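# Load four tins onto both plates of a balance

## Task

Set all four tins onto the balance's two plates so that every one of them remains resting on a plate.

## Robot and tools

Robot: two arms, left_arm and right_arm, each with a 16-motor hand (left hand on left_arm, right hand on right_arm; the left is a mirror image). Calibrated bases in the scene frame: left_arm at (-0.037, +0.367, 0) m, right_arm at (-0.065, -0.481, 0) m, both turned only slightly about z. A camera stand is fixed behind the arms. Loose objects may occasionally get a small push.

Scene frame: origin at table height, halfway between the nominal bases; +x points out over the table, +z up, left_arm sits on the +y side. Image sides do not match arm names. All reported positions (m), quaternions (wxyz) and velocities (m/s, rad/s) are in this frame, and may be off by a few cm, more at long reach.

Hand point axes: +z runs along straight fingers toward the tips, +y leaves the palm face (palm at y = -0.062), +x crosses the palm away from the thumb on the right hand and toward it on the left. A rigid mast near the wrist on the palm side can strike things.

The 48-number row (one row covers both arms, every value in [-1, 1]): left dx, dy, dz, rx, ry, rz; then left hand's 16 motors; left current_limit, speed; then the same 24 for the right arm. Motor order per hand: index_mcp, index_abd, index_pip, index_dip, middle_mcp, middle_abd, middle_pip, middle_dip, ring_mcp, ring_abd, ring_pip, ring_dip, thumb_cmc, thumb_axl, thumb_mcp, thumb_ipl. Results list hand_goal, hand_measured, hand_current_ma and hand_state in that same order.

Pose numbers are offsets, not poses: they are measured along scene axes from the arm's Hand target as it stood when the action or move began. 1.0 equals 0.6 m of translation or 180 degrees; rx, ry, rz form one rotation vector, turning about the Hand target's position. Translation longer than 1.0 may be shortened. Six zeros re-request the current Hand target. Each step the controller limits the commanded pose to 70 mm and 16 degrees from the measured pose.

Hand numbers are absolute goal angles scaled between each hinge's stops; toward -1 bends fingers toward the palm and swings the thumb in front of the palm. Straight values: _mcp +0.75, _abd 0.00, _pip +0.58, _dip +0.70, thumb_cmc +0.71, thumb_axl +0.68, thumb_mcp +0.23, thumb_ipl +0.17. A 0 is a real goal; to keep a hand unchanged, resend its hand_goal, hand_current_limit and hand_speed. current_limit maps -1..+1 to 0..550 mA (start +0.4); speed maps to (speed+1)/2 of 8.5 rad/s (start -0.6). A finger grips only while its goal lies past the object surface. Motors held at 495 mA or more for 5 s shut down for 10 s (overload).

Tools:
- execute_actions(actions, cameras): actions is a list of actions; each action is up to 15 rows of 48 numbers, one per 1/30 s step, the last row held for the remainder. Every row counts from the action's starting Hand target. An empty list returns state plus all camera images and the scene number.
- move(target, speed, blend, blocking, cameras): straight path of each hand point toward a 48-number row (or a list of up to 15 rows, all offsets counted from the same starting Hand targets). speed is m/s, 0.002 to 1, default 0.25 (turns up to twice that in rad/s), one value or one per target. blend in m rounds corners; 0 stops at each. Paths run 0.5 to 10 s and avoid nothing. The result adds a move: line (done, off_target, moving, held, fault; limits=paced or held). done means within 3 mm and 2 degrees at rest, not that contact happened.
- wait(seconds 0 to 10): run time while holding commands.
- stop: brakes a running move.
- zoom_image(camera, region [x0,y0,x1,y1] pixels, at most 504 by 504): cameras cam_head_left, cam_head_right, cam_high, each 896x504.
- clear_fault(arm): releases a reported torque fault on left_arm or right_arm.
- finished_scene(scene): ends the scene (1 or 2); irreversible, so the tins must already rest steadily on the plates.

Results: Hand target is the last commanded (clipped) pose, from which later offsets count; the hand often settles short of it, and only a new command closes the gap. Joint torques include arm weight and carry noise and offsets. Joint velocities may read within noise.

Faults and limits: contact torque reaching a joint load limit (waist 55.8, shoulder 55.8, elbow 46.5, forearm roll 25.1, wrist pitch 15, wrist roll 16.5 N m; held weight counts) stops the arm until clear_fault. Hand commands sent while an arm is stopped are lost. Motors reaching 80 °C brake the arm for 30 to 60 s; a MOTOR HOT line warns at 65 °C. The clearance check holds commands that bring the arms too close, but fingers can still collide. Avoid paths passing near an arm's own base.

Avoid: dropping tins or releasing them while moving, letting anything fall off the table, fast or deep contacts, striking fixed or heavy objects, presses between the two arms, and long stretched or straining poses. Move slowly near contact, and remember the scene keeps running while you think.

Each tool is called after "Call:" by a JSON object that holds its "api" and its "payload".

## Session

Call:
{"api": "execute_actions", "payload": {"actions": []}}

Scene clock: 0.00 s.
left_arm: end_effector_position=(+0.2871, +0.1386, +0.2694) hand_goal=(+0.754, +0.000, +0.576, +0.696, +0.754, +0.000, +0.576, +0.696, +0.754, +0.000, +0.576, +0.696, +0.714, +0.678, +0.226, +0.168) hand_measured=(+0.754, +0.000, +0.576, +0.696, +0.754, +0.000, +0.576, +0.696, +0.754, +0.000, +0.576, +0.696, +0.714, +0.678, +0.226, +0.168) hand_current_ma=(+0, +0, +0, +0, +0, +0, +0, +0, +0, +0, +0, +0, +0, +0, +0, +0) hand_state=(goal, goal, goal, goal, goal, goal, goal, goal, goal, goal, goal, goal, goal, goal, goal, goal) hand_current_limit=0.40 hand_speed=-0.60 end_effector_quat_wxyz=(+0.004, -0.349, +0.933, -0.086) | right_arm: end_effector_position=(+0.4901, -0.7994, +0.1106) hand_goal=(+0.754, +0.000, +0.576, +0.696, +0.754, +0.000, +0.576, +0.696, +0.754, +0.000, +0.576, +0.696, +0.714, +0.678, +0.226, +0.168) hand_measured=(+0.754, +0.000, +0.576, +0.696, +0.754, +0.000, +0.576, +0.696, +0.754, +0.000, +0.576, +0.696, +0.714, +0.678, +0.226, +0.168) hand_current_ma=(+0, +0, +0, +0, +0, +0, +0, +0, +0, +0, +0, +0, +0, +0, +0, +0) hand_state=(goal, goal, goal, goal, goal, goal, goal, goal, goal, goal, goal, goal, goal, goal, goal, goal) hand_current_limit=0.40 hand_speed=-0.60 end_effector_quat_wxyz=(+0.016, -0.305, +0.937, -0.169)
Joint positions: left_arm=[-0.526 -0.193 -0.843 -0.196 -0.517 -1.117] | right_arm=[-0.509 -0.835 -1.403 -0.615 -0.347 -0.605]
Joint velocities: within noise
Joint torques (N m): no reading
Hand target: left_arm +0.2871, +0.1386, +0.2694; +0.004, -0.349, +0.933, -0.086 | right_arm +0.4901, -0.7994, +0.1106; +0.016, -0.305, +0.937, -0.169

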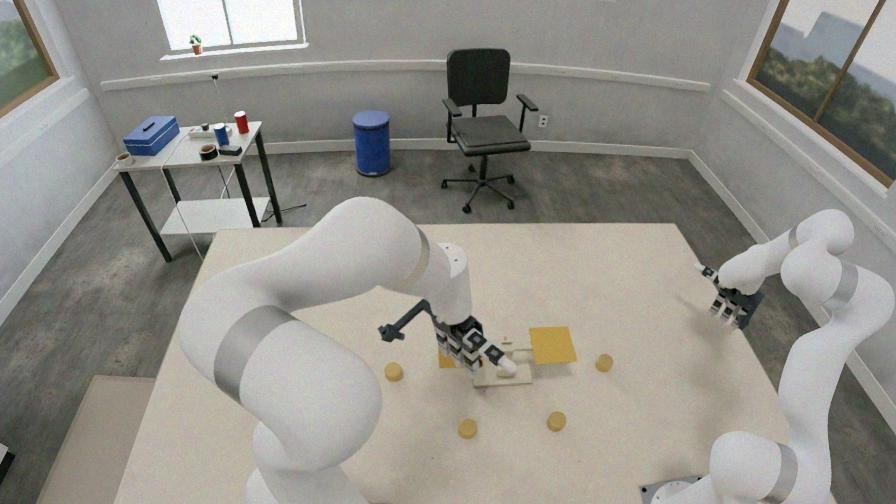

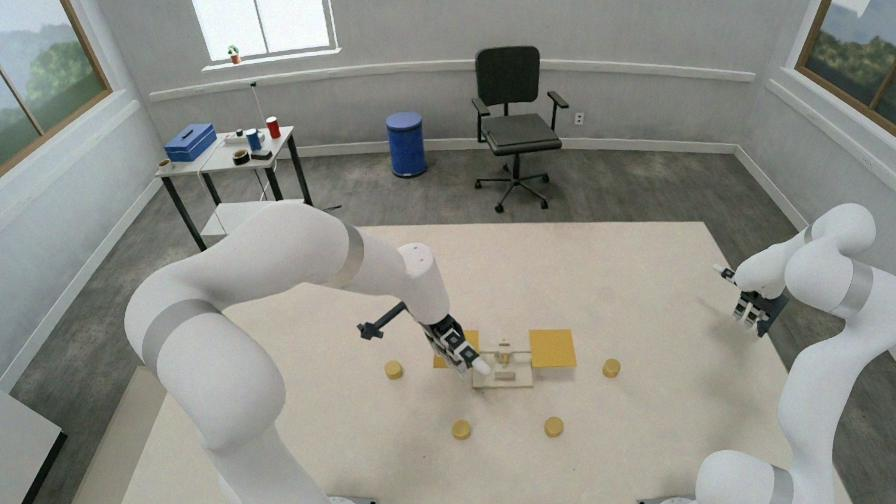

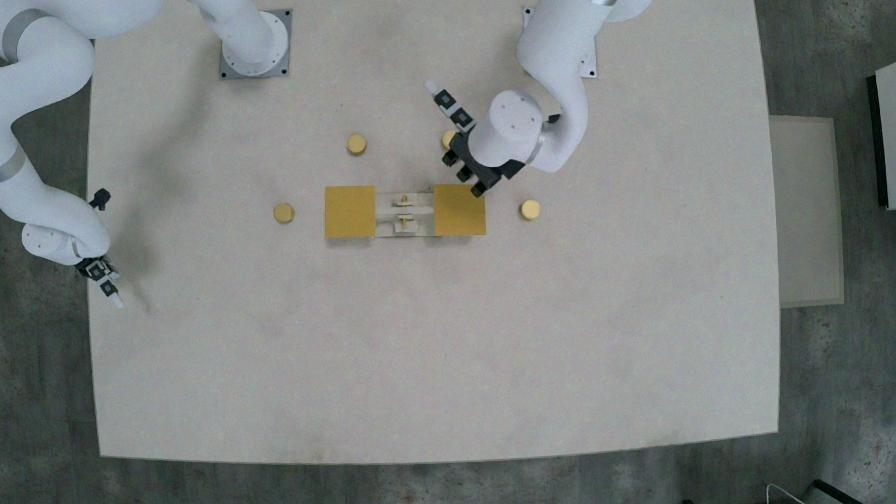

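Call:
{"api": "zoom_image", "payload": {"camera": "cam_high", "region": [310, 170, 500, 250]}}

Call:
{"api": "zoom_image", "payload": {"camera": "cam_high", "region": [260, 120, 400, 240]}}

Call:
{"api": "zoom_image", "payload": {"camera": "cam_head_right", "region": [430, 300, 610, 450]}}

Scaled by 2.653.

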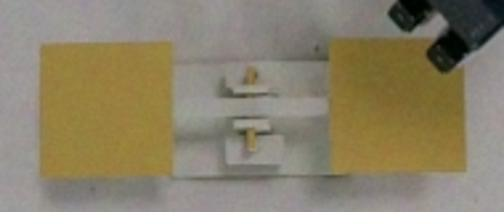

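Scaled by 3.600.

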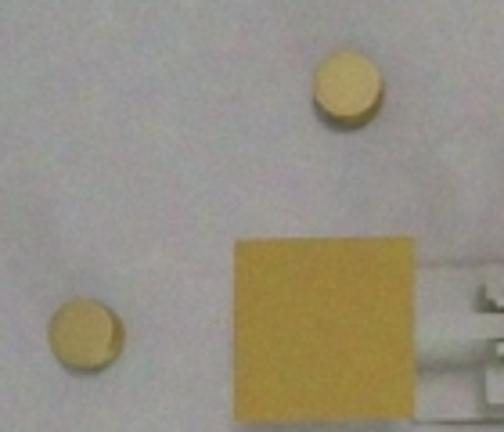

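Scaled by 2.800.

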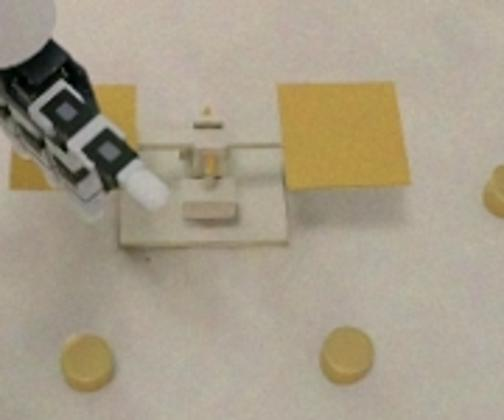

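Call:
{"api": "move", "payload": {"target": [[0.0548,0.1357,0.151,-0.0652,-0.161,0.1279,0.479,0,-0.124,0.217,0.479,0,-0.124,0.217,0.753,0,-0.85,-0.174,-0.657,0.678,0.226,0.168,0,-0.6,-0.0335,0.249,0.3157,-0.0574,-0.1356,0.1465,0.479,0,-0.124,0.217,0.479,0,-0.124,0.217,0.753,0,-0.85,-0.174,-0.657,0.678,0.226,0.168,0,-0.6],[0.2953,0.2118,-0.0323,-0.1303,-0.322,0.2558,0.479,0,-0.124,0.217,0.479,0,-0.124,0.217,0.753,0,-0.85,-0.174,-0.657,0.678,0.226,0.168,0,-0.6,-0.0642,0.6837,0.2323,-0.1147,-0.2712,0.2929,0.479,0,-0.124,0.217,0.479,0,-0.124,0.217,0.753,0,-0.85,-0.174,-0.657,0.678,0.226,0.168,0,-0.6]], "speed": 0.3, "blend": 0.04, "cameras": ["all"]}}

Scene clock: 41.10 s.
left_arm: end_effector_position=(+0.4643, +0.2657, +0.2500) hand_goal=(+0.480, +0.000, -0.124, +0.218, +0.480, +0.000, -0.124, +0.218, +0.754, +0.000, -0.850, -0.174, -0.656, +0.678, +0.226, +0.168) hand_measured=(+0.476, +0.000, -0.122, +0.222, +0.476, +0.000, -0.122, +0.222, +0.750, +0.000, -0.844, -0.170, -0.652, +0.678, +0.224, +0.168) hand_current_ma=(-2, +0, +1, +1, -1, +0, +1, +1, -2, +0, +2, +1, +1, +0, -1, +0) hand_state=(goal, goal, goal, goal, goal, goal, goal, goal, goal, goal, goal, goal, goal, goal, goal, goal) hand_current_limit=0.00 hand_speed=-0.60 end_effector_quat_wxyz=(-0.406, +0.580, -0.579, +0.405) | right_arm: end_effector_position=(+0.4516, -0.3892, +0.2500) hand_goal=(+0.480, +0.000, -0.124, +0.218, +0.480, +0.000, -0.124, +0.218, +0.754, +0.000, -0.850, -0.174, -0.656, +0.678, +0.226, +0.168) hand_measured=(+0.476, +0.000, -0.122, +0.222, +0.476, +0.000, -0.122, +0.222, +0.750, +0.000, -0.844, -0.170, -0.654, +0.678, +0.224, +0.168) hand_current_ma=(-1, +0, +1, +1, -1, +0, +1, +1, -1, +0, +2, +1, +0, +0, -1, +0) hand_state=(goal, goal, goal, goal, goal, goal, goal, goal, goal, goal, goal, goal, goal, goal, goal, goal) hand_current_limit=0.00 hand_speed=-0.60 end_effector_quat_wxyz=(-0.406, +0.579, -0.579, +0.405)
Joint positions: left_arm=[-0.199 -0.112 -0.47 -0.294 0.876 -1.463] | right_arm=[0.226 -0.139 -0.502 0.247 0.868 -1.662]
Joint torques (N m): left_arm=[6.15 7.55 -30.77 -1.64 2.22 -1.05] | right_arm=[5.34 5.98 -25.9 2.24 5.7 -2.08]
Hand target: left_arm +0.4643, +0.2657, +0.2500; -0.406, +0.580, -0.579, +0.405 | right_arm +0.4516, -0.3892, +0.2500; -0.406, +0.579, -0.579, +0.405
Off the commanded pose: left_arm 0.000 m, 0 deg | right_arm 0.000 m, 0 deg.
move: done; limits=paced

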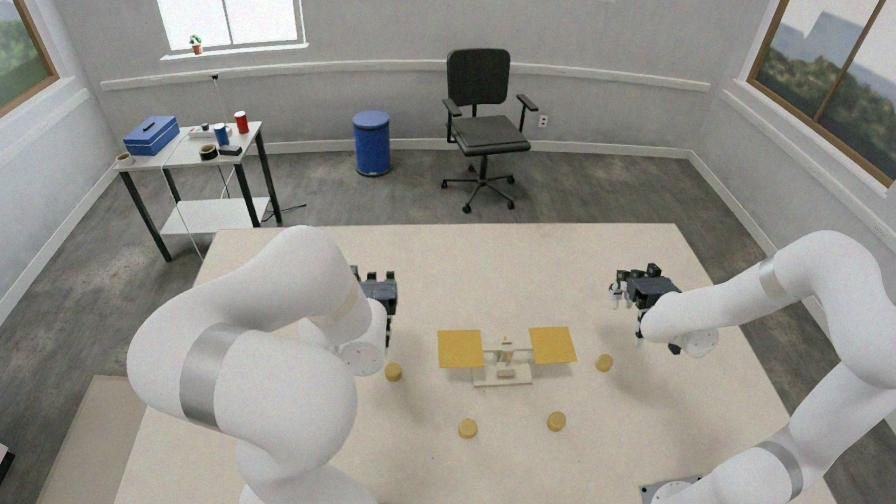

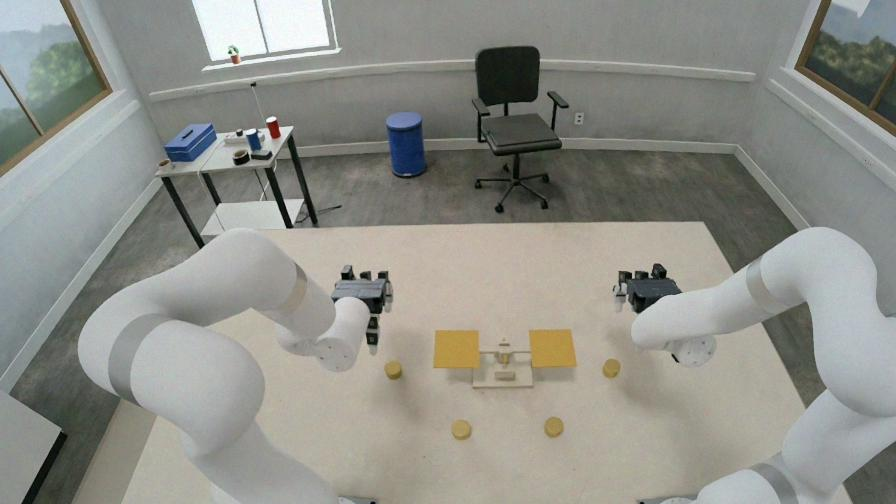

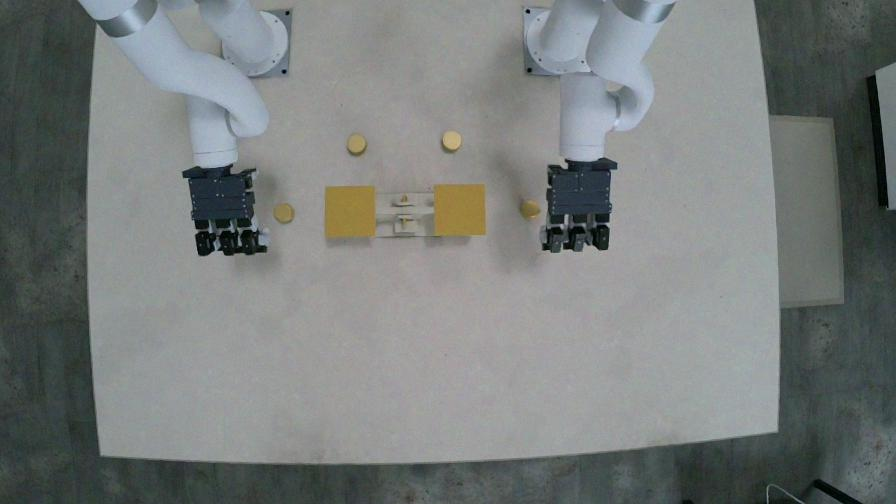

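Call:
{"api": "zoom_image", "payload": {"camera": "cam_high", "region": [180, 150, 300, 270]}}

Call:
{"api": "zoom_image", "payload": {"camera": "cam_high", "region": [510, 150, 630, 270]}}

Call:
{"api": "zoom_image", "payload": {"camera": "cam_high", "region": [310, 110, 500, 250]}}

Scaled by 4.200.

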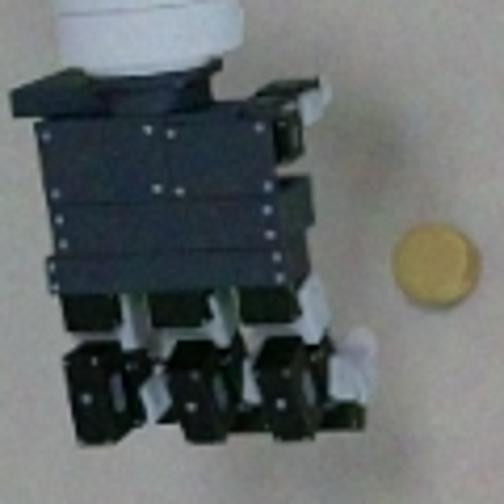

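Scaled by 4.200.

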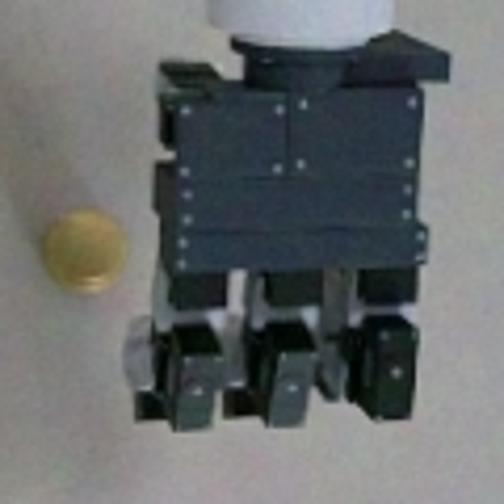

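Scaled by 2.653.

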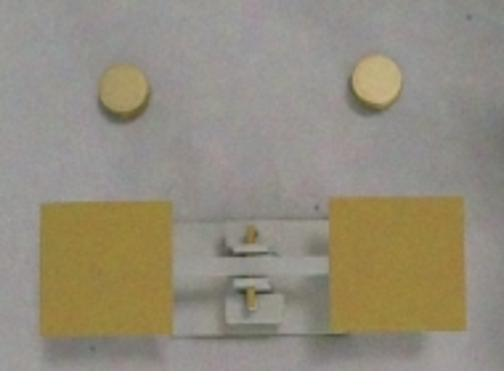

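Call:
{"api": "move", "payload": {"target": [-0.0083,-0.0067,-0.2333,0,0,0,0.479,0,-0.124,0.217,0.479,0,-0.124,0.217,0.753,0,-0.85,-0.174,-0.657,0.678,0.226,0.168,0,-0.6,-0.0083,-0.0015,-0.2333,0,0,0,0.479,0,-0.124,0.217,0.479,0,-0.124,0.217,0.753,0,-0.85,-0.174,-0.657,0.678,0.226,0.168,0,-0.6], "speed": 0.2, "cameras": ["cam_high","cam_head_right"]}}

Call:
{"api": "zoom_image", "payload": {"camera": "cam_high", "region": [190, 160, 310, 260]}}

Call:
{"api": "zoom_image", "payload": {"camera": "cam_high", "region": [490, 160, 610, 260]}}

Scene clock: 50.30 s.
left_arm: end_effector_position=(+0.4594, +0.2617, +0.1101) hand_goal=(+0.480, +0.000, -0.124, +0.218, +0.480, +0.000, -0.124, +0.218, +0.754, +0.000, -0.850, -0.174, -0.656, +0.678, +0.226, +0.168) hand_measured=(+0.474, +0.000, -0.122, +0.222, +0.476, +0.000, -0.122, +0.222, +0.748, +0.000, -0.844, -0.170, -0.652, +0.678, +0.224, +0.168) hand_current_ma=(-2, +0, +1, +1, -2, +0, +1, +1, -2, +0, +2, +1, +1, +0, -1, +0) hand_state=(goal, goal, goal, goal, goal, goal, goal, goal, goal, goal, goal, goal, goal, goal, goal, goal) hand_current_limit=0.00 hand_speed=-0.60 end_effector_quat_wxyz=(-0.406, +0.580, -0.579, +0.405) | right_arm: end_effector_position=(+0.4467, -0.3900, +0.1101) hand_goal=(+0.480, +0.000, -0.124, +0.218, +0.480, +0.000, -0.124, +0.218, +0.754, +0.000, -0.850, -0.174, -0.656, +0.678, +0.226, +0.168) hand_measured=(+0.476, +0.000, -0.122, +0.222, +0.476, +0.000, -0.122, +0.220, +0.750, +0.000, -0.846, -0.170, -0.654, +0.678, +0.224, +0.168) hand_current_ma=(-2, +0, +1, +1, -2, +0, +1, +1, -2, +0, +2, +1, +0, +0, -1, +0) hand_state=(goal, goal, goal, goal, goal, goal, goal, goal, goal, goal, goal, goal, goal, goal, goal, goal) hand_current_limit=0.00 hand_speed=-0.60 end_effector_quat_wxyz=(-0.406, +0.579, -0.579, +0.405)
Joint positions: left_arm=[-0.215 -0.542 -0.491 -0.251 1.27 -1.585] | right_arm=[0.226 -0.553 -0.519 0.198 1.255 -1.563]
Joint torques (N m): left_arm=[-5.55 12.09 -20.79 2.9 2.59 -1.1] | right_arm=[-4.38 12.58 -18.76 -0.92 5.8 1.89]
Hand target: left_arm +0.4593, +0.2617, +0.1100; -0.406, +0.580, -0.579, +0.405 | right_arm +0.4466, -0.3901, +0.1100; -0.406, +0.579, -0.579, +0.405
Off the commanded pose: left_arm 0.000 m, 0 deg | right_arm 0.000 m, 0 deg.
move: done
Images, in order (width x height): cam_head_right 896x504, cam_high 896x504.

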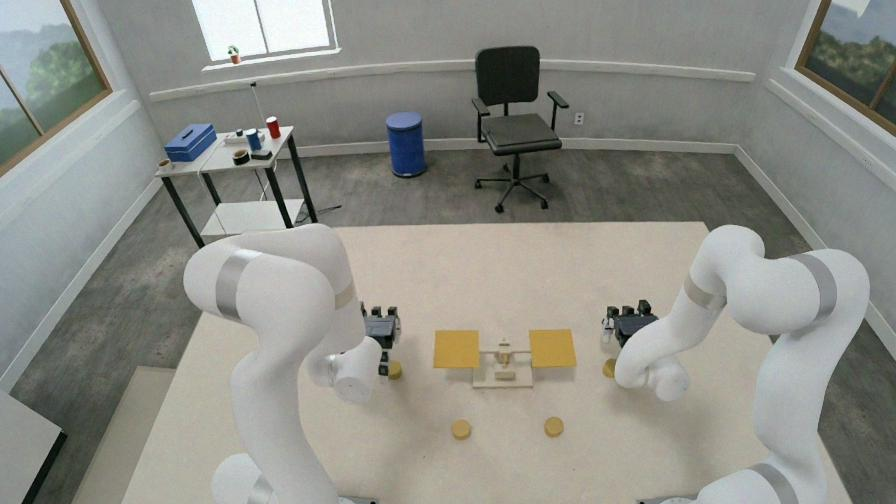

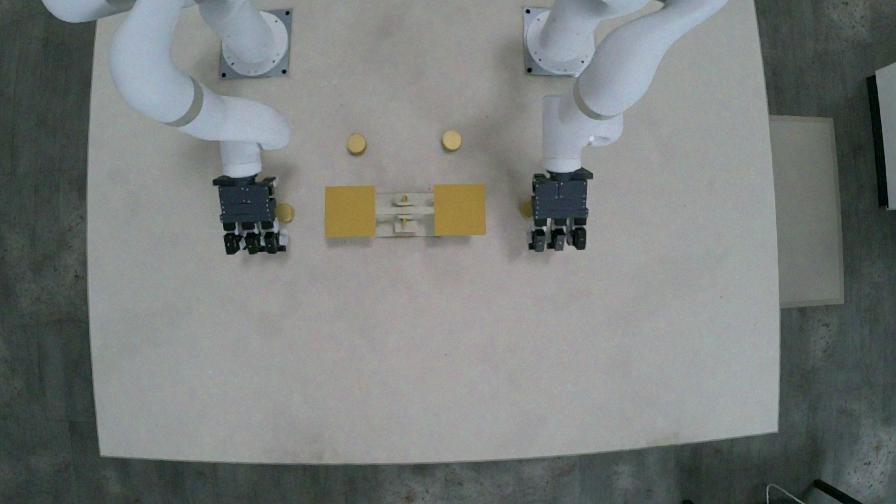

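Scaled by 4.200.

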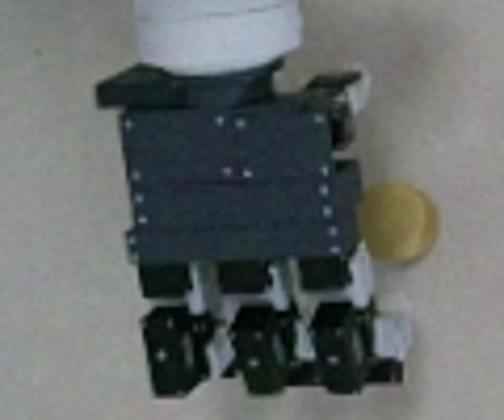

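Scaled by 4.200.

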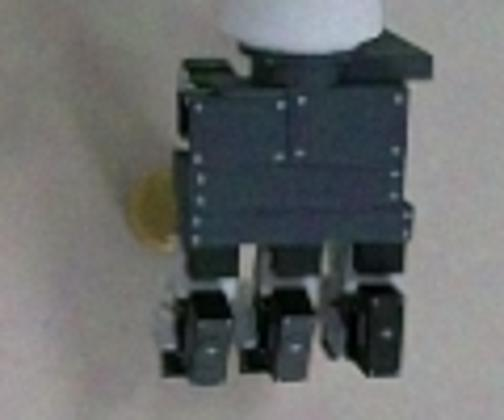

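Call:
{"api": "move", "payload": {"target": [[0,-0.0058,-0.0833,0,0,0,0.479,0,-0.124,0.217,0.479,0,-0.124,0.217,0.753,0,-0.85,-0.174,-0.657,0.678,0.226,0.168,0,-0.6,0,0,-0.0833,0,0,0,0.479,0,-0.124,0.217,0.479,0,-0.124,0.217,0.753,0,-0.85,-0.174,-0.657,0.678,0.226,0.168,0,-0.6],[0,-0.0058,-0.1192,0,0,0,0.25,0,-0.124,0.217,0.25,0,-0.124,0.217,0.753,0,-0.85,-0.174,-0.657,0.678,0.08,0.168,0,-0.7,0,0,-0.1192,0,0,0,0.25,0,-0.124,0.217,0.25,0,-0.124,0.217,0.753,0,-0.85,-0.174,-0.657,0.678,0.08,0.168,0,-0.7],[0,-0.0058,-0.1192,0,0,0,0.12,0,-0.124,0.217,0.12,0,-0.124,0.217,0.753,0,-0.85,-0.174,-0.657,0.678,-0.03,0.168,0,-0.85,0,0,-0.1192,0,0,0,0.12,0,-0.124,0.217,0.12,0,-0.124,0.217,0.753,0,-0.85,-0.174,-0.657,0.678,-0.03,0.168,0,-0.85]], "speed": [0.15,0.05,0.05], "blend": [0.01,0,0]}}

Scene clock: 64.10 s.
left_arm: end_effector_position=(+0.4593, +0.2582, +0.0385) hand_goal=(+0.120, +0.000, -0.124, +0.218, +0.120, +0.000, -0.124, +0.218, +0.754, +0.000, -0.850, -0.174, -0.656, +0.678, -0.030, +0.168) hand_measured=(+0.166, +0.000, -0.116, +0.222, +0.136, +0.000, -0.120, +0.222, +0.748, +0.000, -0.844, -0.170, -0.658, +0.678, +0.012, +0.176) hand_current_ma=(+71, +0, +4, +1, +13, +0, +2, +1, -2, +0, +2, +1, +0, +0, +86, +7) hand_state=(blocked, goal, goal, goal, goal, goal, goal, goal, goal, goal, goal, goal, goal, goal, blocked, goal) hand_current_limit=0.00 hand_speed=-0.85 end_effector_quat_wxyz=(-0.406, +0.580, -0.579, +0.405) | right_arm: end_effector_position=(+0.4467, -0.3901, +0.0385) hand_goal=(+0.120, +0.000, -0.124, +0.218, +0.120, +0.000, -0.124, +0.218, +0.754, +0.000, -0.850, -0.174, -0.656, +0.678, -0.030, +0.168) hand_measured=(+0.156, +0.000, -0.116, +0.218, +0.154, +0.000, -0.118, +0.218, +0.750, +0.000, -0.846, -0.170, -0.654, +0.678, +0.010, +0.174) hand_current_ma=(+52, +0, +5, +0, +45, +0, +3, +0, -2, +0, +2, +1, +0, +0, +82, +5) hand_state=(blocked, goal, goal, goal, blocked, goal, goal, goal, goal, goal, goal, goal, goal, goal, blocked, goal) hand_current_limit=0.00 hand_speed=-0.85 end_effector_quat_wxyz=(-0.406, +0.579, -0.579, +0.405)
Joint positions: left_arm=[-0.225 -0.778 -0.565 -0.251 1.428 -1.628] | right_arm=[0.226 -0.783 -0.59 0.191 1.412 -1.531]
Joint torques (N m): left_arm=[-3.56 18.43 -15.44 2.15 1.95 -0.92] | right_arm=[-3.3 18.43 1.8 -1.26 -1.26 0.79]
Hand target: left_arm +0.4593, +0.2582, +0.0385; -0.406, +0.580, -0.579, +0.405 | right_arm +0.4466, -0.3901, +0.0385; -0.406, +0.579, -0.579, +0.405
Off the commanded pose: left_arm 0.000 m, 0 deg | right_arm 0.000 m, 0 deg.
move: done

Call:
{"api": "move", "payload": {"target": [[0,0,0,0,0,0,0.2,0,-0.124,0.217,0.2,0,-0.124,0.217,0.753,0,-0.85,-0.174,-0.657,0.678,0.03,0.168,0,-0.8,0,0,0,0,0,0,0.12,0,-0.124,0.217,0.12,0,-0.124,0.217,0.753,0,-0.85,-0.174,-0.657,0.678,-0.03,0.168,0,-0.85],[0,-0.0033,0,0,0,0,0.12,0,-0.124,0.217,0.12,0,-0.124,0.217,0.753,0,-0.85,-0.174,-0.657,0.678,-0.03,0.168,0,-0.85,0,0,0,0,0,0,0.12,0,-0.124,0.217,0.12,0,-0.124,0.217,0.753,0,-0.85,-0.174,-0.657,0.678,-0.03,0.168,0,-0.85],[0,-0.0033,0,0,0,0,0.04,0,-0.124,0.217,0.04,0,-0.124,0.217,0.753,0,-0.85,-0.174,-0.657,0.678,-0.12,0.168,0,-0.85,0,0,0,0,0,0,0.04,0,-0.124,0.217,0.04,0,-0.124,0.217,0.753,0,-0.85,-0.174,-0.657,0.678,-0.12,0.168,0,-0.85]], "speed": 0.05}}

Scene clock: 70.47 s.
left_arm: end_effector_position=(+0.4593, +0.2562, +0.0385) hand_goal=(+0.040, +0.000, -0.124, +0.218, +0.040, +0.000, -0.124, +0.218, +0.754, +0.000, -0.850, -0.174, -0.656, +0.678, -0.120, +0.168) hand_measured=(+0.134, +0.002, -0.102, +0.222, +0.130, -0.002, -0.104, +0.222, +0.748, +0.000, -0.844, -0.170, -0.656, +0.678, +0.006, +0.188) hand_current_ma=(+236, +1, +19, +2, +220, +0, +17, +2, -2, +0, +2, +1, +0, +0, +275, +30) hand_state=(blocked, goal, blocked, goal, blocked, goal, goal, goal, goal, goal, goal, goal, goal, goal, blocked, blocked) hand_current_limit=0.00 hand_speed=-0.85 end_effector_quat_wxyz=(-0.406, +0.580, -0.579, +0.405) | right_arm: end_effector_position=(+0.4466, -0.3901, +0.0385) hand_goal=(+0.040, +0.000, -0.124, +0.218, +0.040, +0.000, -0.124, +0.218, +0.754, +0.000, -0.850, -0.174, -0.656, +0.678, -0.120, +0.168) hand_measured=(+0.132, +0.004, -0.102, +0.222, +0.132, -0.006, -0.106, +0.220, +0.750, +0.000, -0.846, -0.170, -0.654, +0.678, +0.008, +0.186) hand_current_ma=(+230, +1, +23, +1, +227, -2, +15, +1, -2, +0, +2, +1, +0, +0, +275, +27) hand_state=(blocked, goal, blocked, goal, blocked, goal, goal, goal, goal, goal, goal, goal, goal, goal, blocked, goal) hand_current_limit=0.00 hand_speed=-0.85 end_effector_quat_wxyz=(-0.406, +0.579, -0.579, +0.405)
Joint positions: left_arm=[-0.231 -0.778 -0.566 -0.257 1.426 -1.629] | right_arm=[0.226 -0.783 -0.589 0.191 1.412 -1.531]
Joint torques (N m): left_arm=[-5.61 17.97 -11.88 -2.81 0.11 -0.8] | right_arm=[-4.39 29 3.58 -0.6 -1.33 -1.62]
Hand target: left_arm +0.4593, +0.2562, +0.0385; -0.406, +0.580, -0.579, +0.405 | right_arm +0.4466, -0.3901, +0.0385; -0.406, +0.579, -0.579, +0.405
Off the commanded pose: left_arm 0.000 m, 0 deg | right_arm 0.000 m, 0 deg.
move: done

Call:
{"api": "move", "payload": {"target": [[0,0,0.3358,0,0,0,0.04,0,-0.124,0.217,0.04,0,-0.124,0.217,0.753,0,-0.85,-0.174,-0.657,0.678,-0.12,0.168,0,-0.85,0,0,0.3358,0,0,0,0.04,0,-0.124,0.217,0.04,0,-0.124,0.217,0.753,0,-0.85,-0.174,-0.657,0.678,-0.12,0.168,0,-0.85],[-0.0087,-0.3727,0.3358,0,0,0,0.04,0,-0.124,0.217,0.04,0,-0.124,0.217,0.753,0,-0.85,-0.174,-0.657,0.678,-0.12,0.168,0,-0.85,0.0038,0.3978,0.3358,0,0,0,0.04,0,-0.124,0.217,0.04,0,-0.124,0.217,0.753,0,-0.85,-0.174,-0.657,0.678,-0.12,0.168,0,-0.85],[-0.0087,-0.3727,0.2442,0,0,0,0.04,0,-0.124,0.217,0.04,0,-0.124,0.217,0.753,0,-0.85,-0.174,-0.657,0.678,-0.12,0.168,0,-0.85,0.0038,0.3978,0.2442,0,0,0,0.04,0,-0.124,0.217,0.04,0,-0.124,0.217,0.753,0,-0.85,-0.174,-0.657,0.678,-0.12,0.168,0,-0.85]], "blend": [0.04,0.02,0], "speed": [0.15,0.2,0.12], "cameras": ["all"]}}

Call:
{"api": "zoom_image", "payload": {"camera": "cam_head_right", "region": [410, 280, 610, 410]}}

Call:
{"api": "zoom_image", "payload": {"camera": "cam_high", "region": [300, 150, 510, 270]}}

Scene clock: 97.47 s.
left_arm: end_effector_position=(+0.4541, +0.0325, +0.1850) hand_goal=(+0.040, +0.000, -0.124, +0.218, +0.040, +0.000, -0.124, +0.218, +0.754, +0.000, -0.850, -0.174, -0.656, +0.678, -0.120, +0.168) hand_measured=(+0.126, +0.004, -0.094, +0.230, +0.120, -0.004, -0.096, +0.232, +0.748, +0.000, -0.844, -0.170, -0.652, +0.678, +0.006, +0.192) hand_current_ma=(+203, +1, +33, +9, +177, -1, +30, +9, -2, +0, +2, +1, +1, +0, +275, +40) hand_state=(blocked, goal, blocked, goal, blocked, goal, blocked, goal, goal, goal, goal, goal, goal, goal, blocked, blocked) hand_current_limit=0.00 hand_speed=-0.85 end_effector_quat_wxyz=(-0.406, +0.580, -0.579, +0.406) | right_arm: end_effector_position=(+0.4489, -0.1513, +0.1850) hand_goal=(+0.040, +0.000, -0.124, +0.218, +0.040, +0.000, -0.124, +0.218, +0.754, +0.000, -0.850, -0.174, -0.656, +0.678, -0.120, +0.168) hand_measured=(+0.122, +0.004, -0.090, +0.232, +0.120, -0.008, -0.096, +0.232, +0.750, +0.000, -0.846, -0.170, -0.652, +0.678, +0.008, +0.190) hand_current_ma=(+189, +2, +42, +11, +184, -3, +31, +10, -2, +0, +2, +1, +1, +0, +275, +33) hand_state=(blocked, goal, blocked, goal, blocked, goal, blocked, goal, goal, goal, goal, goal, goal, goal, blocked, blocked) hand_current_limit=0.00 hand_speed=-0.85 end_effector_quat_wxyz=(-0.406, +0.579, -0.579, +0.405)
Joint positions: left_arm=[-0.743 -0.485 -0.761 -0.881 1.035 -1.346] | right_arm=[0.766 -0.506 -0.796 0.841 1.016 -1.799]
Joint torques (N m): left_arm=[2.17 17.84 -28.31 3.02 2.62 -1.1] | right_arm=[-3.81 18.21 -24.76 -1.22 6.04 1.91]
Hand target: left_arm +0.4541, +0.0326, +0.1850; -0.406, +0.580, -0.579, +0.405 | right_arm +0.4489, -0.1514, +0.1850; -0.406, +0.579, -0.579, +0.405
Off the commanded pose: left_arm 0.000 m, 0 deg | right_arm 0.000 m, 0 deg.
move: done

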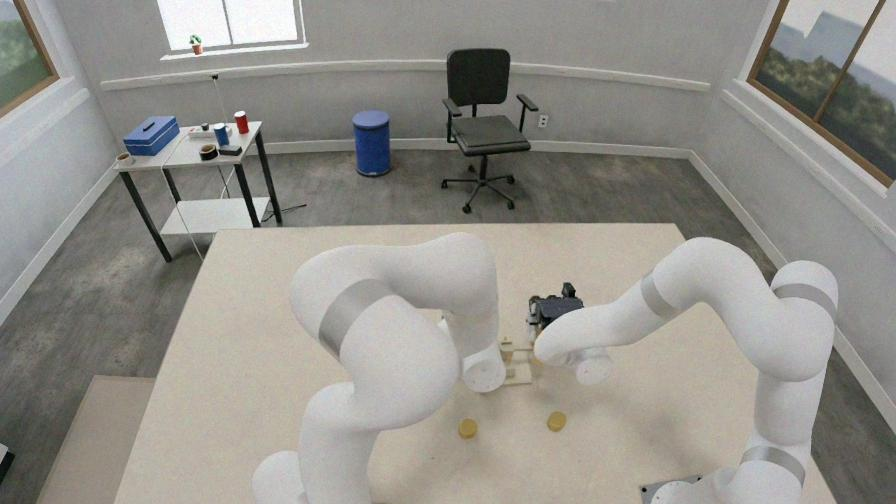

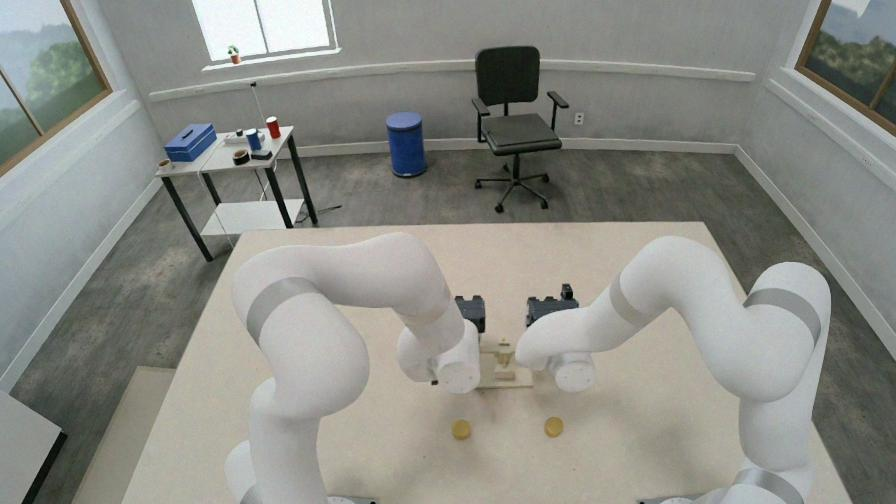

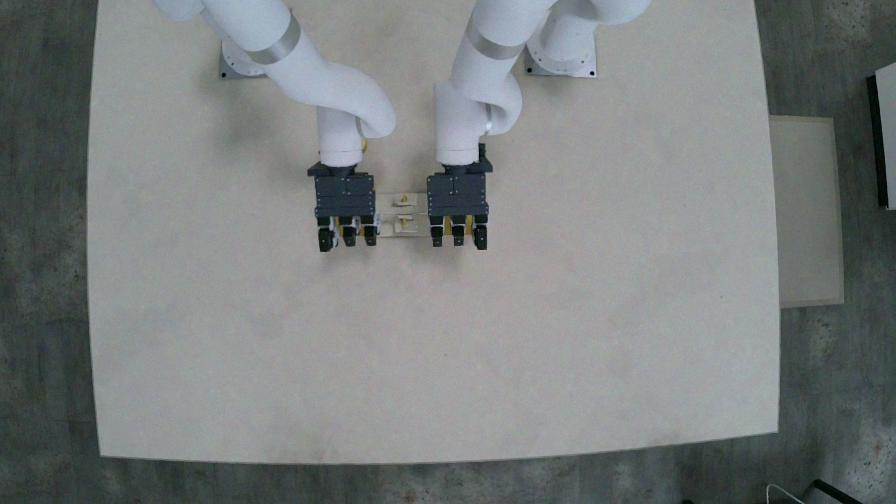

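Scaled by 2.520.

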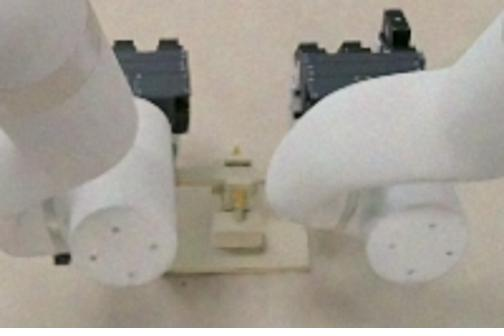

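Scaled by 2.400.

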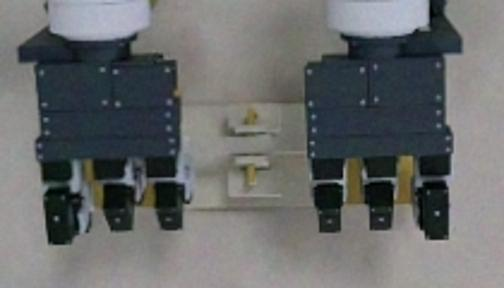

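Call:
{"api": "move", "payload": {"target": [[0,0,-0.0217,0,0,0,0.04,0,-0.124,0.217,0.04,0,-0.124,0.217,0.753,0,-0.85,-0.174,-0.657,0.678,-0.12,0.168,0,-0.85,0,-0.0067,-0.0217,0,0,0,0.04,0,-0.124,0.217,0.04,0,-0.124,0.217,0.753,0,-0.85,-0.174,-0.657,0.678,-0.12,0.168,0,-0.85],[0,0,-0.0325,0,0,0,0.04,0,-0.124,0.217,0.04,0,-0.124,0.217,0.753,0,-0.85,-0.174,-0.657,0.678,-0.12,0.168,0,-0.85,0,-0.0067,-0.0325,0,0,0,0.04,0,-0.124,0.217,0.04,0,-0.124,0.217,0.753,0,-0.85,-0.174,-0.657,0.678,-0.12,0.168,0,-0.85]], "blend": [0.003,0], "speed": [0.06,0.015], "cameras": ["all"]}}

Call:
{"api": "zoom_image", "payload": {"camera": "cam_head_left", "region": [440, 270, 640, 400]}}

Call:
{"api": "zoom_image", "payload": {"camera": "cam_high", "region": [310, 160, 500, 250]}}

Scene clock: 106.27 s.
left_arm: end_effector_position=(+0.4542, +0.0326, +0.1656) hand_goal=(+0.040, +0.000, -0.124, +0.218, +0.040, +0.000, -0.124, +0.218, +0.754, +0.000, -0.850, -0.174, -0.656, +0.678, -0.120, +0.168) hand_measured=(+0.126, +0.004, -0.094, +0.230, +0.118, -0.004, -0.096, +0.230, +0.748, +0.000, -0.844, -0.170, -0.652, +0.678, +0.006, +0.196) hand_current_ma=(+199, +1, +33, +9, +173, -1, +30, +8, -2, +0, +2, +1, +2, +0, +275, +49) hand_state=(blocked, goal, blocked, goal, blocked, goal, blocked, goal, goal, goal, goal, goal, goal, goal, blocked, blocked) hand_current_limit=0.00 hand_speed=-0.85 end_effector_quat_wxyz=(-0.406, +0.580, -0.579, +0.405) | right_arm: end_effector_position=(+0.4489, -0.1554, +0.1655) hand_goal=(+0.040, +0.000, -0.124, +0.218, +0.040, +0.000, -0.124, +0.218, +0.754, +0.000, -0.850, -0.174, -0.656, +0.678, -0.120, +0.168) hand_measured=(+0.120, +0.004, -0.090, +0.230, +0.118, -0.010, -0.096, +0.232, +0.750, +0.000, -0.846, -0.170, -0.652, +0.678, +0.008, +0.194) hand_current_ma=(+182, +2, +42, +8, +174, -4, +31, +10, -2, +0, +2, +1, +1, +0, +275, +46) hand_state=(blocked, goal, blocked, goal, blocked, goal, blocked, goal, goal, goal, goal, goal, goal, goal, blocked, blocked) hand_current_limit=0.00 hand_speed=-0.85 end_effector_quat_wxyz=(-0.406, +0.579, -0.579, +0.405)
Joint positions: left_arm=[-0.743 -0.531 -0.765 -0.862 1.062 -1.383] | right_arm=[0.759 -0.547 -0.793 0.814 1.045 -1.759]
Joint torques (N m): left_arm=[3.96 15.42 -25.47 2.92 2.16 -1.01] | right_arm=[-5.76 17.11 -22.67 -1.17 5.22 1.75]
Hand target: left_arm +0.4541, +0.0326, +0.1655; -0.406, +0.580, -0.579, +0.405 | right_arm +0.4489, -0.1554, +0.1655; -0.406, +0.579, -0.579, +0.405
Off the commanded pose: left_arm 0.000 m, 0 deg | right_arm 0.000 m, 0 deg.
move: done

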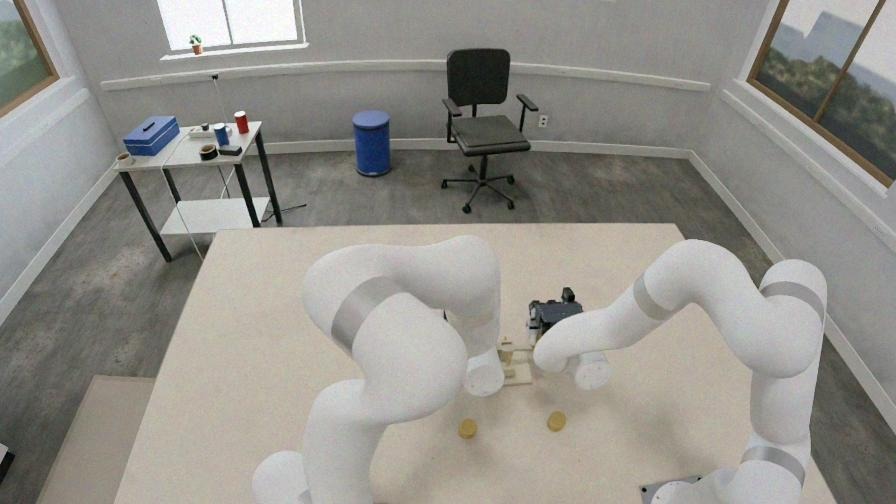

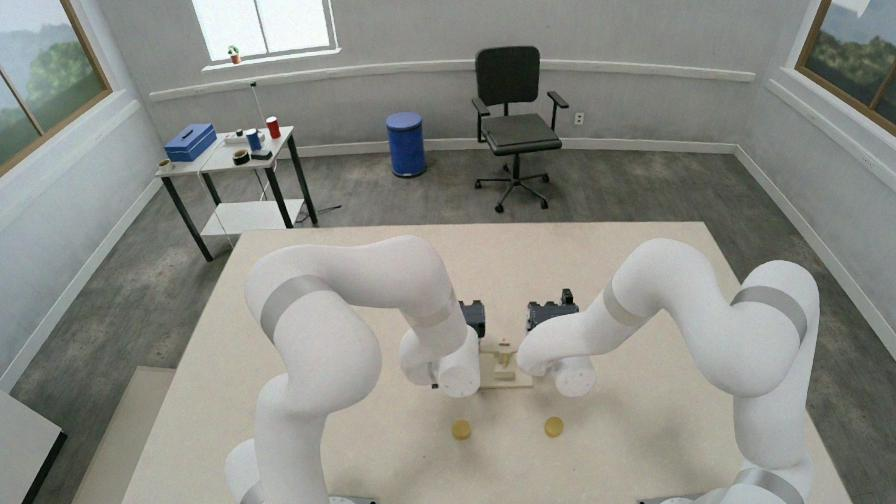

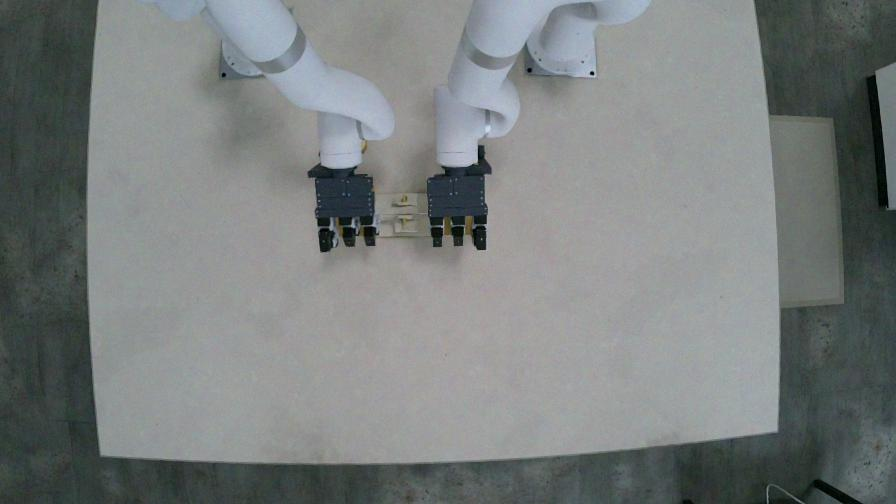

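Scaled by 2.520.

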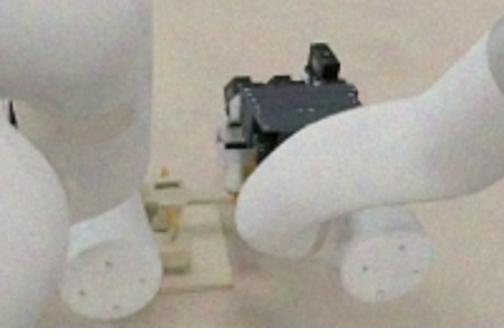

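Scaled by 2.653.

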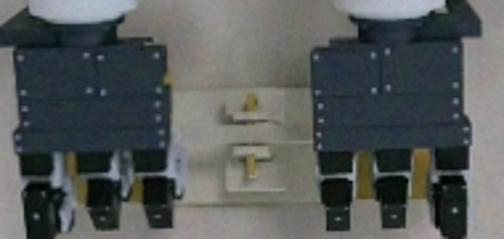

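Call:
{"api": "move", "payload": {"target": [[0,0,-0.002,0,0,0,0.04,0,-0.124,0.217,0.04,0,-0.124,0.217,0.753,0,-0.85,-0.174,-0.657,0.678,-0.12,0.168,0,-0.85,0,0,-0.002,0,0,0,0.04,0,-0.124,0.217,0.04,0,-0.124,0.217,0.753,0,-0.85,-0.174,-0.657,0.678,-0.12,0.168,0,-0.85],[0,0,-0.002,0,0,0,0.09,0,-0.124,0.217,0.09,0,-0.124,0.217,0.753,0,-0.85,-0.174,-0.657,0.678,-0.05,0.168,0,-0.95,0,0,-0.002,0,0,0,0.09,0,-0.124,0.217,0.09,0,-0.124,0.217,0.753,0,-0.85,-0.174,-0.657,0.678,-0.05,0.168,0,-0.95],[0,0,-0.002,0,0,0,0.12,0,-0.124,0.217,0.12,0,-0.124,0.217,0.753,0,-0.85,-0.174,-0.657,0.678,-0.01,0.168,0,-0.95,0,0,-0.002,0,0,0,0.12,0,-0.124,0.217,0.12,0,-0.124,0.217,0.753,0,-0.85,-0.174,-0.657,0.678,-0.01,0.168,0,-0.95],[0,0,-0.002,0,0,0,0.30,0,-0.124,0.217,0.30,0,-0.124,0.217,0.753,0,-0.85,-0.174,-0.657,0.678,0.13,0.168,0,-0.93,0,0,-0.002,0,0,0,0.30,0,-0.124,0.217,0.30,0,-0.124,0.217,0.753,0,-0.85,-0.174,-0.657,0.678,0.13,0.168,0,-0.93]], "speed": 0.01, "cameras": ["cam_high","cam_head_left"]}}

Call:
{"api": "zoom_image", "payload": {"camera": "cam_high", "region": [310, 160, 500, 250]}}

Scene clock: 114.43 s.
left_arm: end_effector_position=(+0.4541, +0.0326, +0.1643) hand_goal=(+0.300, +0.000, -0.124, +0.218, +0.300, +0.000, -0.124, +0.218, +0.754, +0.000, -0.850, -0.174, -0.656, +0.678, +0.130, +0.168) hand_measured=(+0.288, +0.004, -0.120, +0.220, +0.280, -0.004, -0.126, +0.218, +0.748, +0.000, -0.844, -0.170, -0.652, +0.678, +0.126, +0.170) hand_current_ma=(-9, +1, +1, +0, -19, -1, +0, +0, -2, +0, +2, +1, +1, +0, -2, +1) hand_state=(goal, goal, goal, goal, goal, goal, goal, goal, goal, goal, goal, goal, goal, goal, goal, goal) hand_current_limit=0.00 hand_speed=-0.93 end_effector_quat_wxyz=(-0.406, +0.580, -0.579, +0.405) | right_arm: end_effector_position=(+0.4489, -0.1554, +0.1643) hand_goal=(+0.300, +0.000, -0.124, +0.218, +0.300, +0.000, -0.124, +0.218, +0.754, +0.000, -0.850, -0.174, -0.656, +0.678, +0.130, +0.168) hand_measured=(+0.282, +0.004, -0.126, +0.218, +0.288, -0.004, -0.120, +0.220, +0.750, +0.000, -0.846, -0.170, -0.652, +0.678, +0.126, +0.170) hand_current_ma=(-18, +1, +0, +0, -8, -1, +1, +0, -2, +0, +2, +1, +1, +0, -2, +1) hand_state=(goal, goal, goal, goal, goal, goal, goal, goal, goal, goal, goal, goal, goal, goal, goal, goal) hand_current_limit=0.00 hand_speed=-0.93 end_effector_quat_wxyz=(-0.406, +0.579, -0.579, +0.405)
Joint positions: left_arm=[-0.743 -0.534 -0.765 -0.861 1.063 -1.385] | right_arm=[0.759 -0.549 -0.793 0.813 1.047 -1.757]
Joint torques (N m): left_arm=[4.36 21.97 -22.96 2.91 1.71 -0.78] | right_arm=[-4.62 27.42 -19.87 -1.23 3.42 1.56]
Hand target: left_arm +0.4541, +0.0326, +0.1643; -0.406, +0.580, -0.579, +0.405 | right_arm +0.4489, -0.1554, +0.1643; -0.406, +0.579, -0.579, +0.405
Off the commanded pose: left_arm 0.000 m, 0 deg | right_arm 0.000 m, 0 deg.
move: done
Images, in order (width x height): cam_head_left 896x504, cam_high 896x504.

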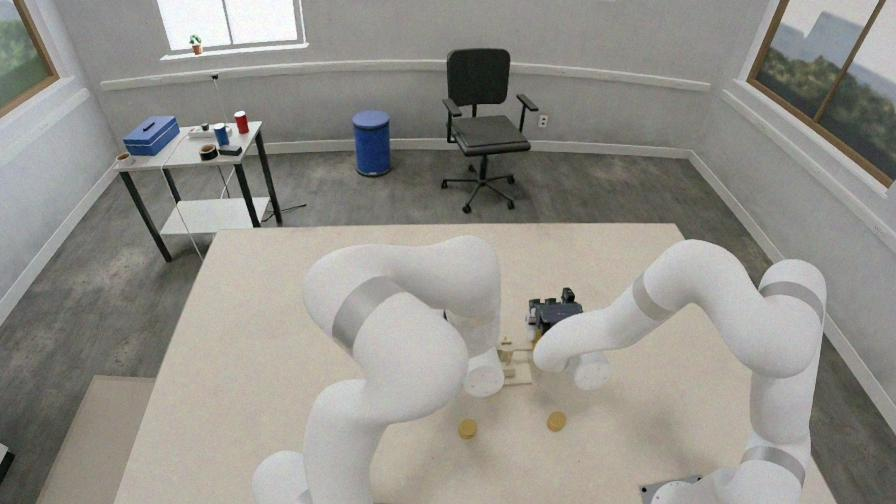

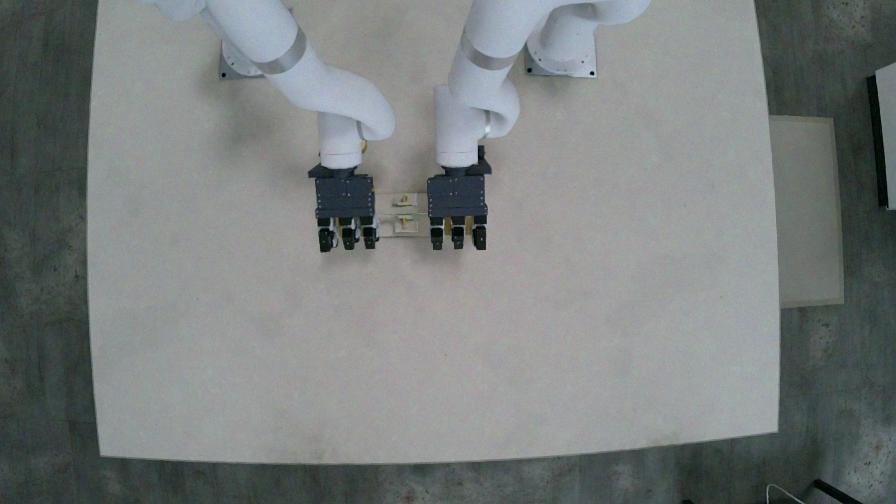

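Scaled by 2.653.

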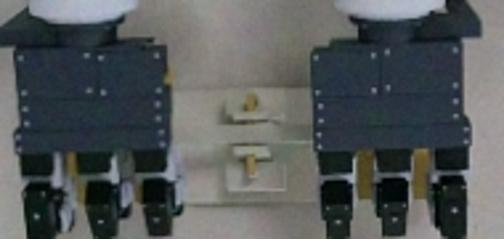

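Call:
{"api": "move", "payload": {"target": [[0,0,0.06,0,0,0,0.30,0,-0.124,0.217,0.30,0,-0.124,0.217,0.753,0,-0.85,-0.174,-0.657,0.678,0.13,0.168,0,-0.93,0,0,0.06,0,0,0,0.30,0,-0.124,0.217,0.30,0,-0.124,0.217,0.753,0,-0.85,-0.174,-0.657,0.678,0.13,0.168,0,-0.93],[0,0,0.13,0,0,0,0.30,0,-0.124,0.217,0.30,0,-0.124,0.217,0.753,0,-0.85,-0.174,-0.657,0.678,0.13,0.168,0,-0.93,0,0,0.13,0,0,0,0.30,0,-0.124,0.217,0.30,0,-0.124,0.217,0.753,0,-0.85,-0.174,-0.657,0.678,0.13,0.168,0,-0.93],[-0.1,0.22,0.15,0,0,0,0.30,0,-0.124,0.217,0.30,0,-0.124,0.217,0.753,0,-0.85,-0.174,-0.657,0.678,0.13,0.168,0,-0.93,-0.1,-0.22,0.15,0,0,0,0.30,0,-0.124,0.217,0.30,0,-0.124,0.217,0.753,0,-0.85,-0.174,-0.657,0.678,0.13,0.168,0,-0.93]], "speed": [0.04,0.12,0.25], "blend": [0.01,0.02,0], "cameras": ["cam_high","cam_head_right"]}}

Call:
{"api": "zoom_image", "payload": {"camera": "cam_head_right", "region": [420, 300, 600, 450]}}

Call:
{"api": "zoom_image", "payload": {"camera": "cam_high", "region": [310, 120, 500, 250]}}

Scene clock: 121.83 s.
left_arm: end_effector_position=(+0.3941, +0.1646, +0.2543) hand_goal=(+0.300, +0.000, -0.124, +0.218, +0.300, +0.000, -0.124, +0.218, +0.754, +0.000, -0.850, -0.174, -0.656, +0.678, +0.130, +0.168) hand_measured=(+0.288, +0.002, -0.120, +0.220, +0.290, -0.002, -0.126, +0.218, +0.748, +0.000, -0.844, -0.170, -0.654, +0.678, +0.126, +0.170) hand_current_ma=(-8, +1, +1, +0, -7, -1, +0, +0, -2, +0, +2, +1, +0, +0, -1, +1) hand_state=(goal, goal, goal, goal, goal, goal, goal, goal, goal, goal, goal, goal, goal, goal, goal, goal) hand_current_limit=0.00 hand_speed=-0.93 end_effector_quat_wxyz=(-0.406, +0.580, -0.579, +0.405) | right_arm: end_effector_position=(+0.3889, -0.2874, +0.2543) hand_goal=(+0.300, +0.000, -0.124, +0.218, +0.300, +0.000, -0.124, +0.218, +0.754, +0.000, -0.850, -0.174, -0.656, +0.678, +0.130, +0.168) hand_measured=(+0.290, +0.002, -0.126, +0.218, +0.290, -0.004, -0.122, +0.220, +0.750, +0.000, -0.846, -0.170, -0.654, +0.678, +0.126, +0.170) hand_current_ma=(-7, +1, +0, +0, -7, -1, +1, +0, -2, +0, +2, +1, +0, +0, -2, +1) hand_state=(goal, goal, goal, goal, goal, goal, goal, goal, goal, goal, goal, goal, goal, goal, goal, goal) hand_current_limit=0.00 hand_speed=-0.93 end_effector_quat_wxyz=(-0.406, +0.579, -0.579, +0.405)
Joint positions: left_arm=[-0.577 -0.047 -0.413 -0.743 0.935 -1.311] | right_arm=[0.579 -0.079 -0.448 0.671 0.919 -1.81]
Joint torques (N m): left_arm=[4.4 25.1 -15.13 3.23 -0.21 -1.02] | right_arm=[-6.77 40.76 -7.75 -0.99 -1.25 1.91]
Hand target: left_arm +0.3941, +0.1646, +0.2543; -0.406, +0.580, -0.579, +0.405 | right_arm +0.3889, -0.2874, +0.2543; -0.406, +0.579, -0.579, +0.405
Off the commanded pose: left_arm 0.000 m, 0 deg | right_arm 0.000 m, 0 deg.
move: done
Images, in order (width x height): cam_head_right 896x504, cam_high 896x504.

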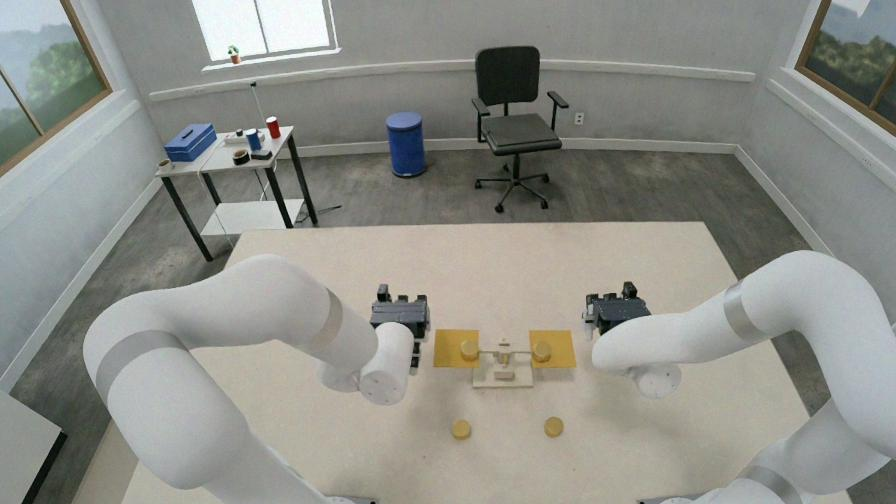

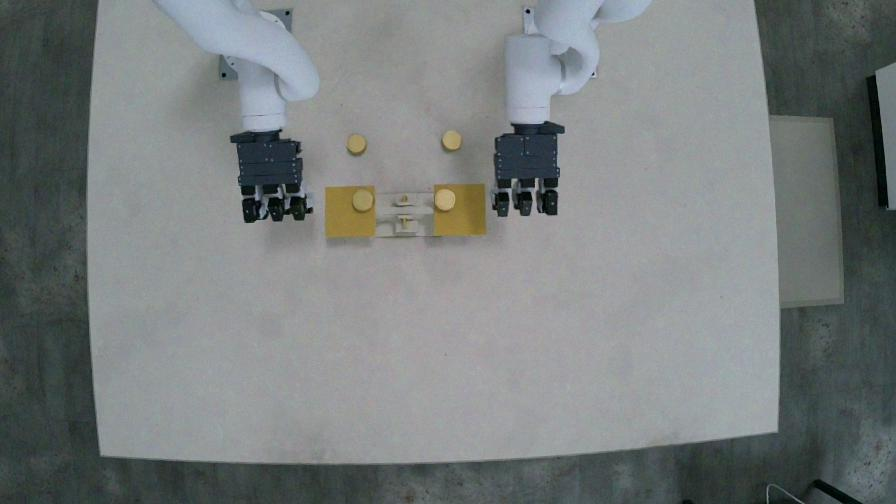

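Scaled by 2.800.

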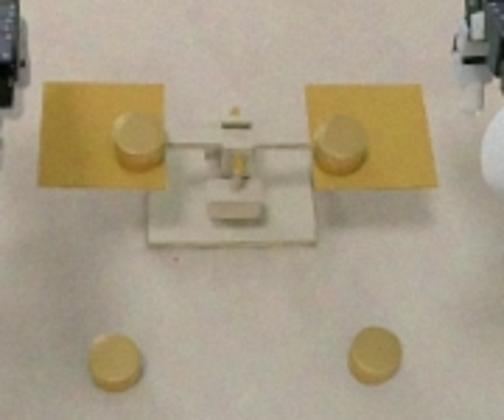

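Scaled by 2.653.

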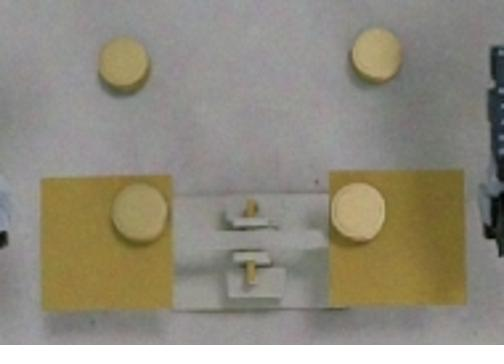

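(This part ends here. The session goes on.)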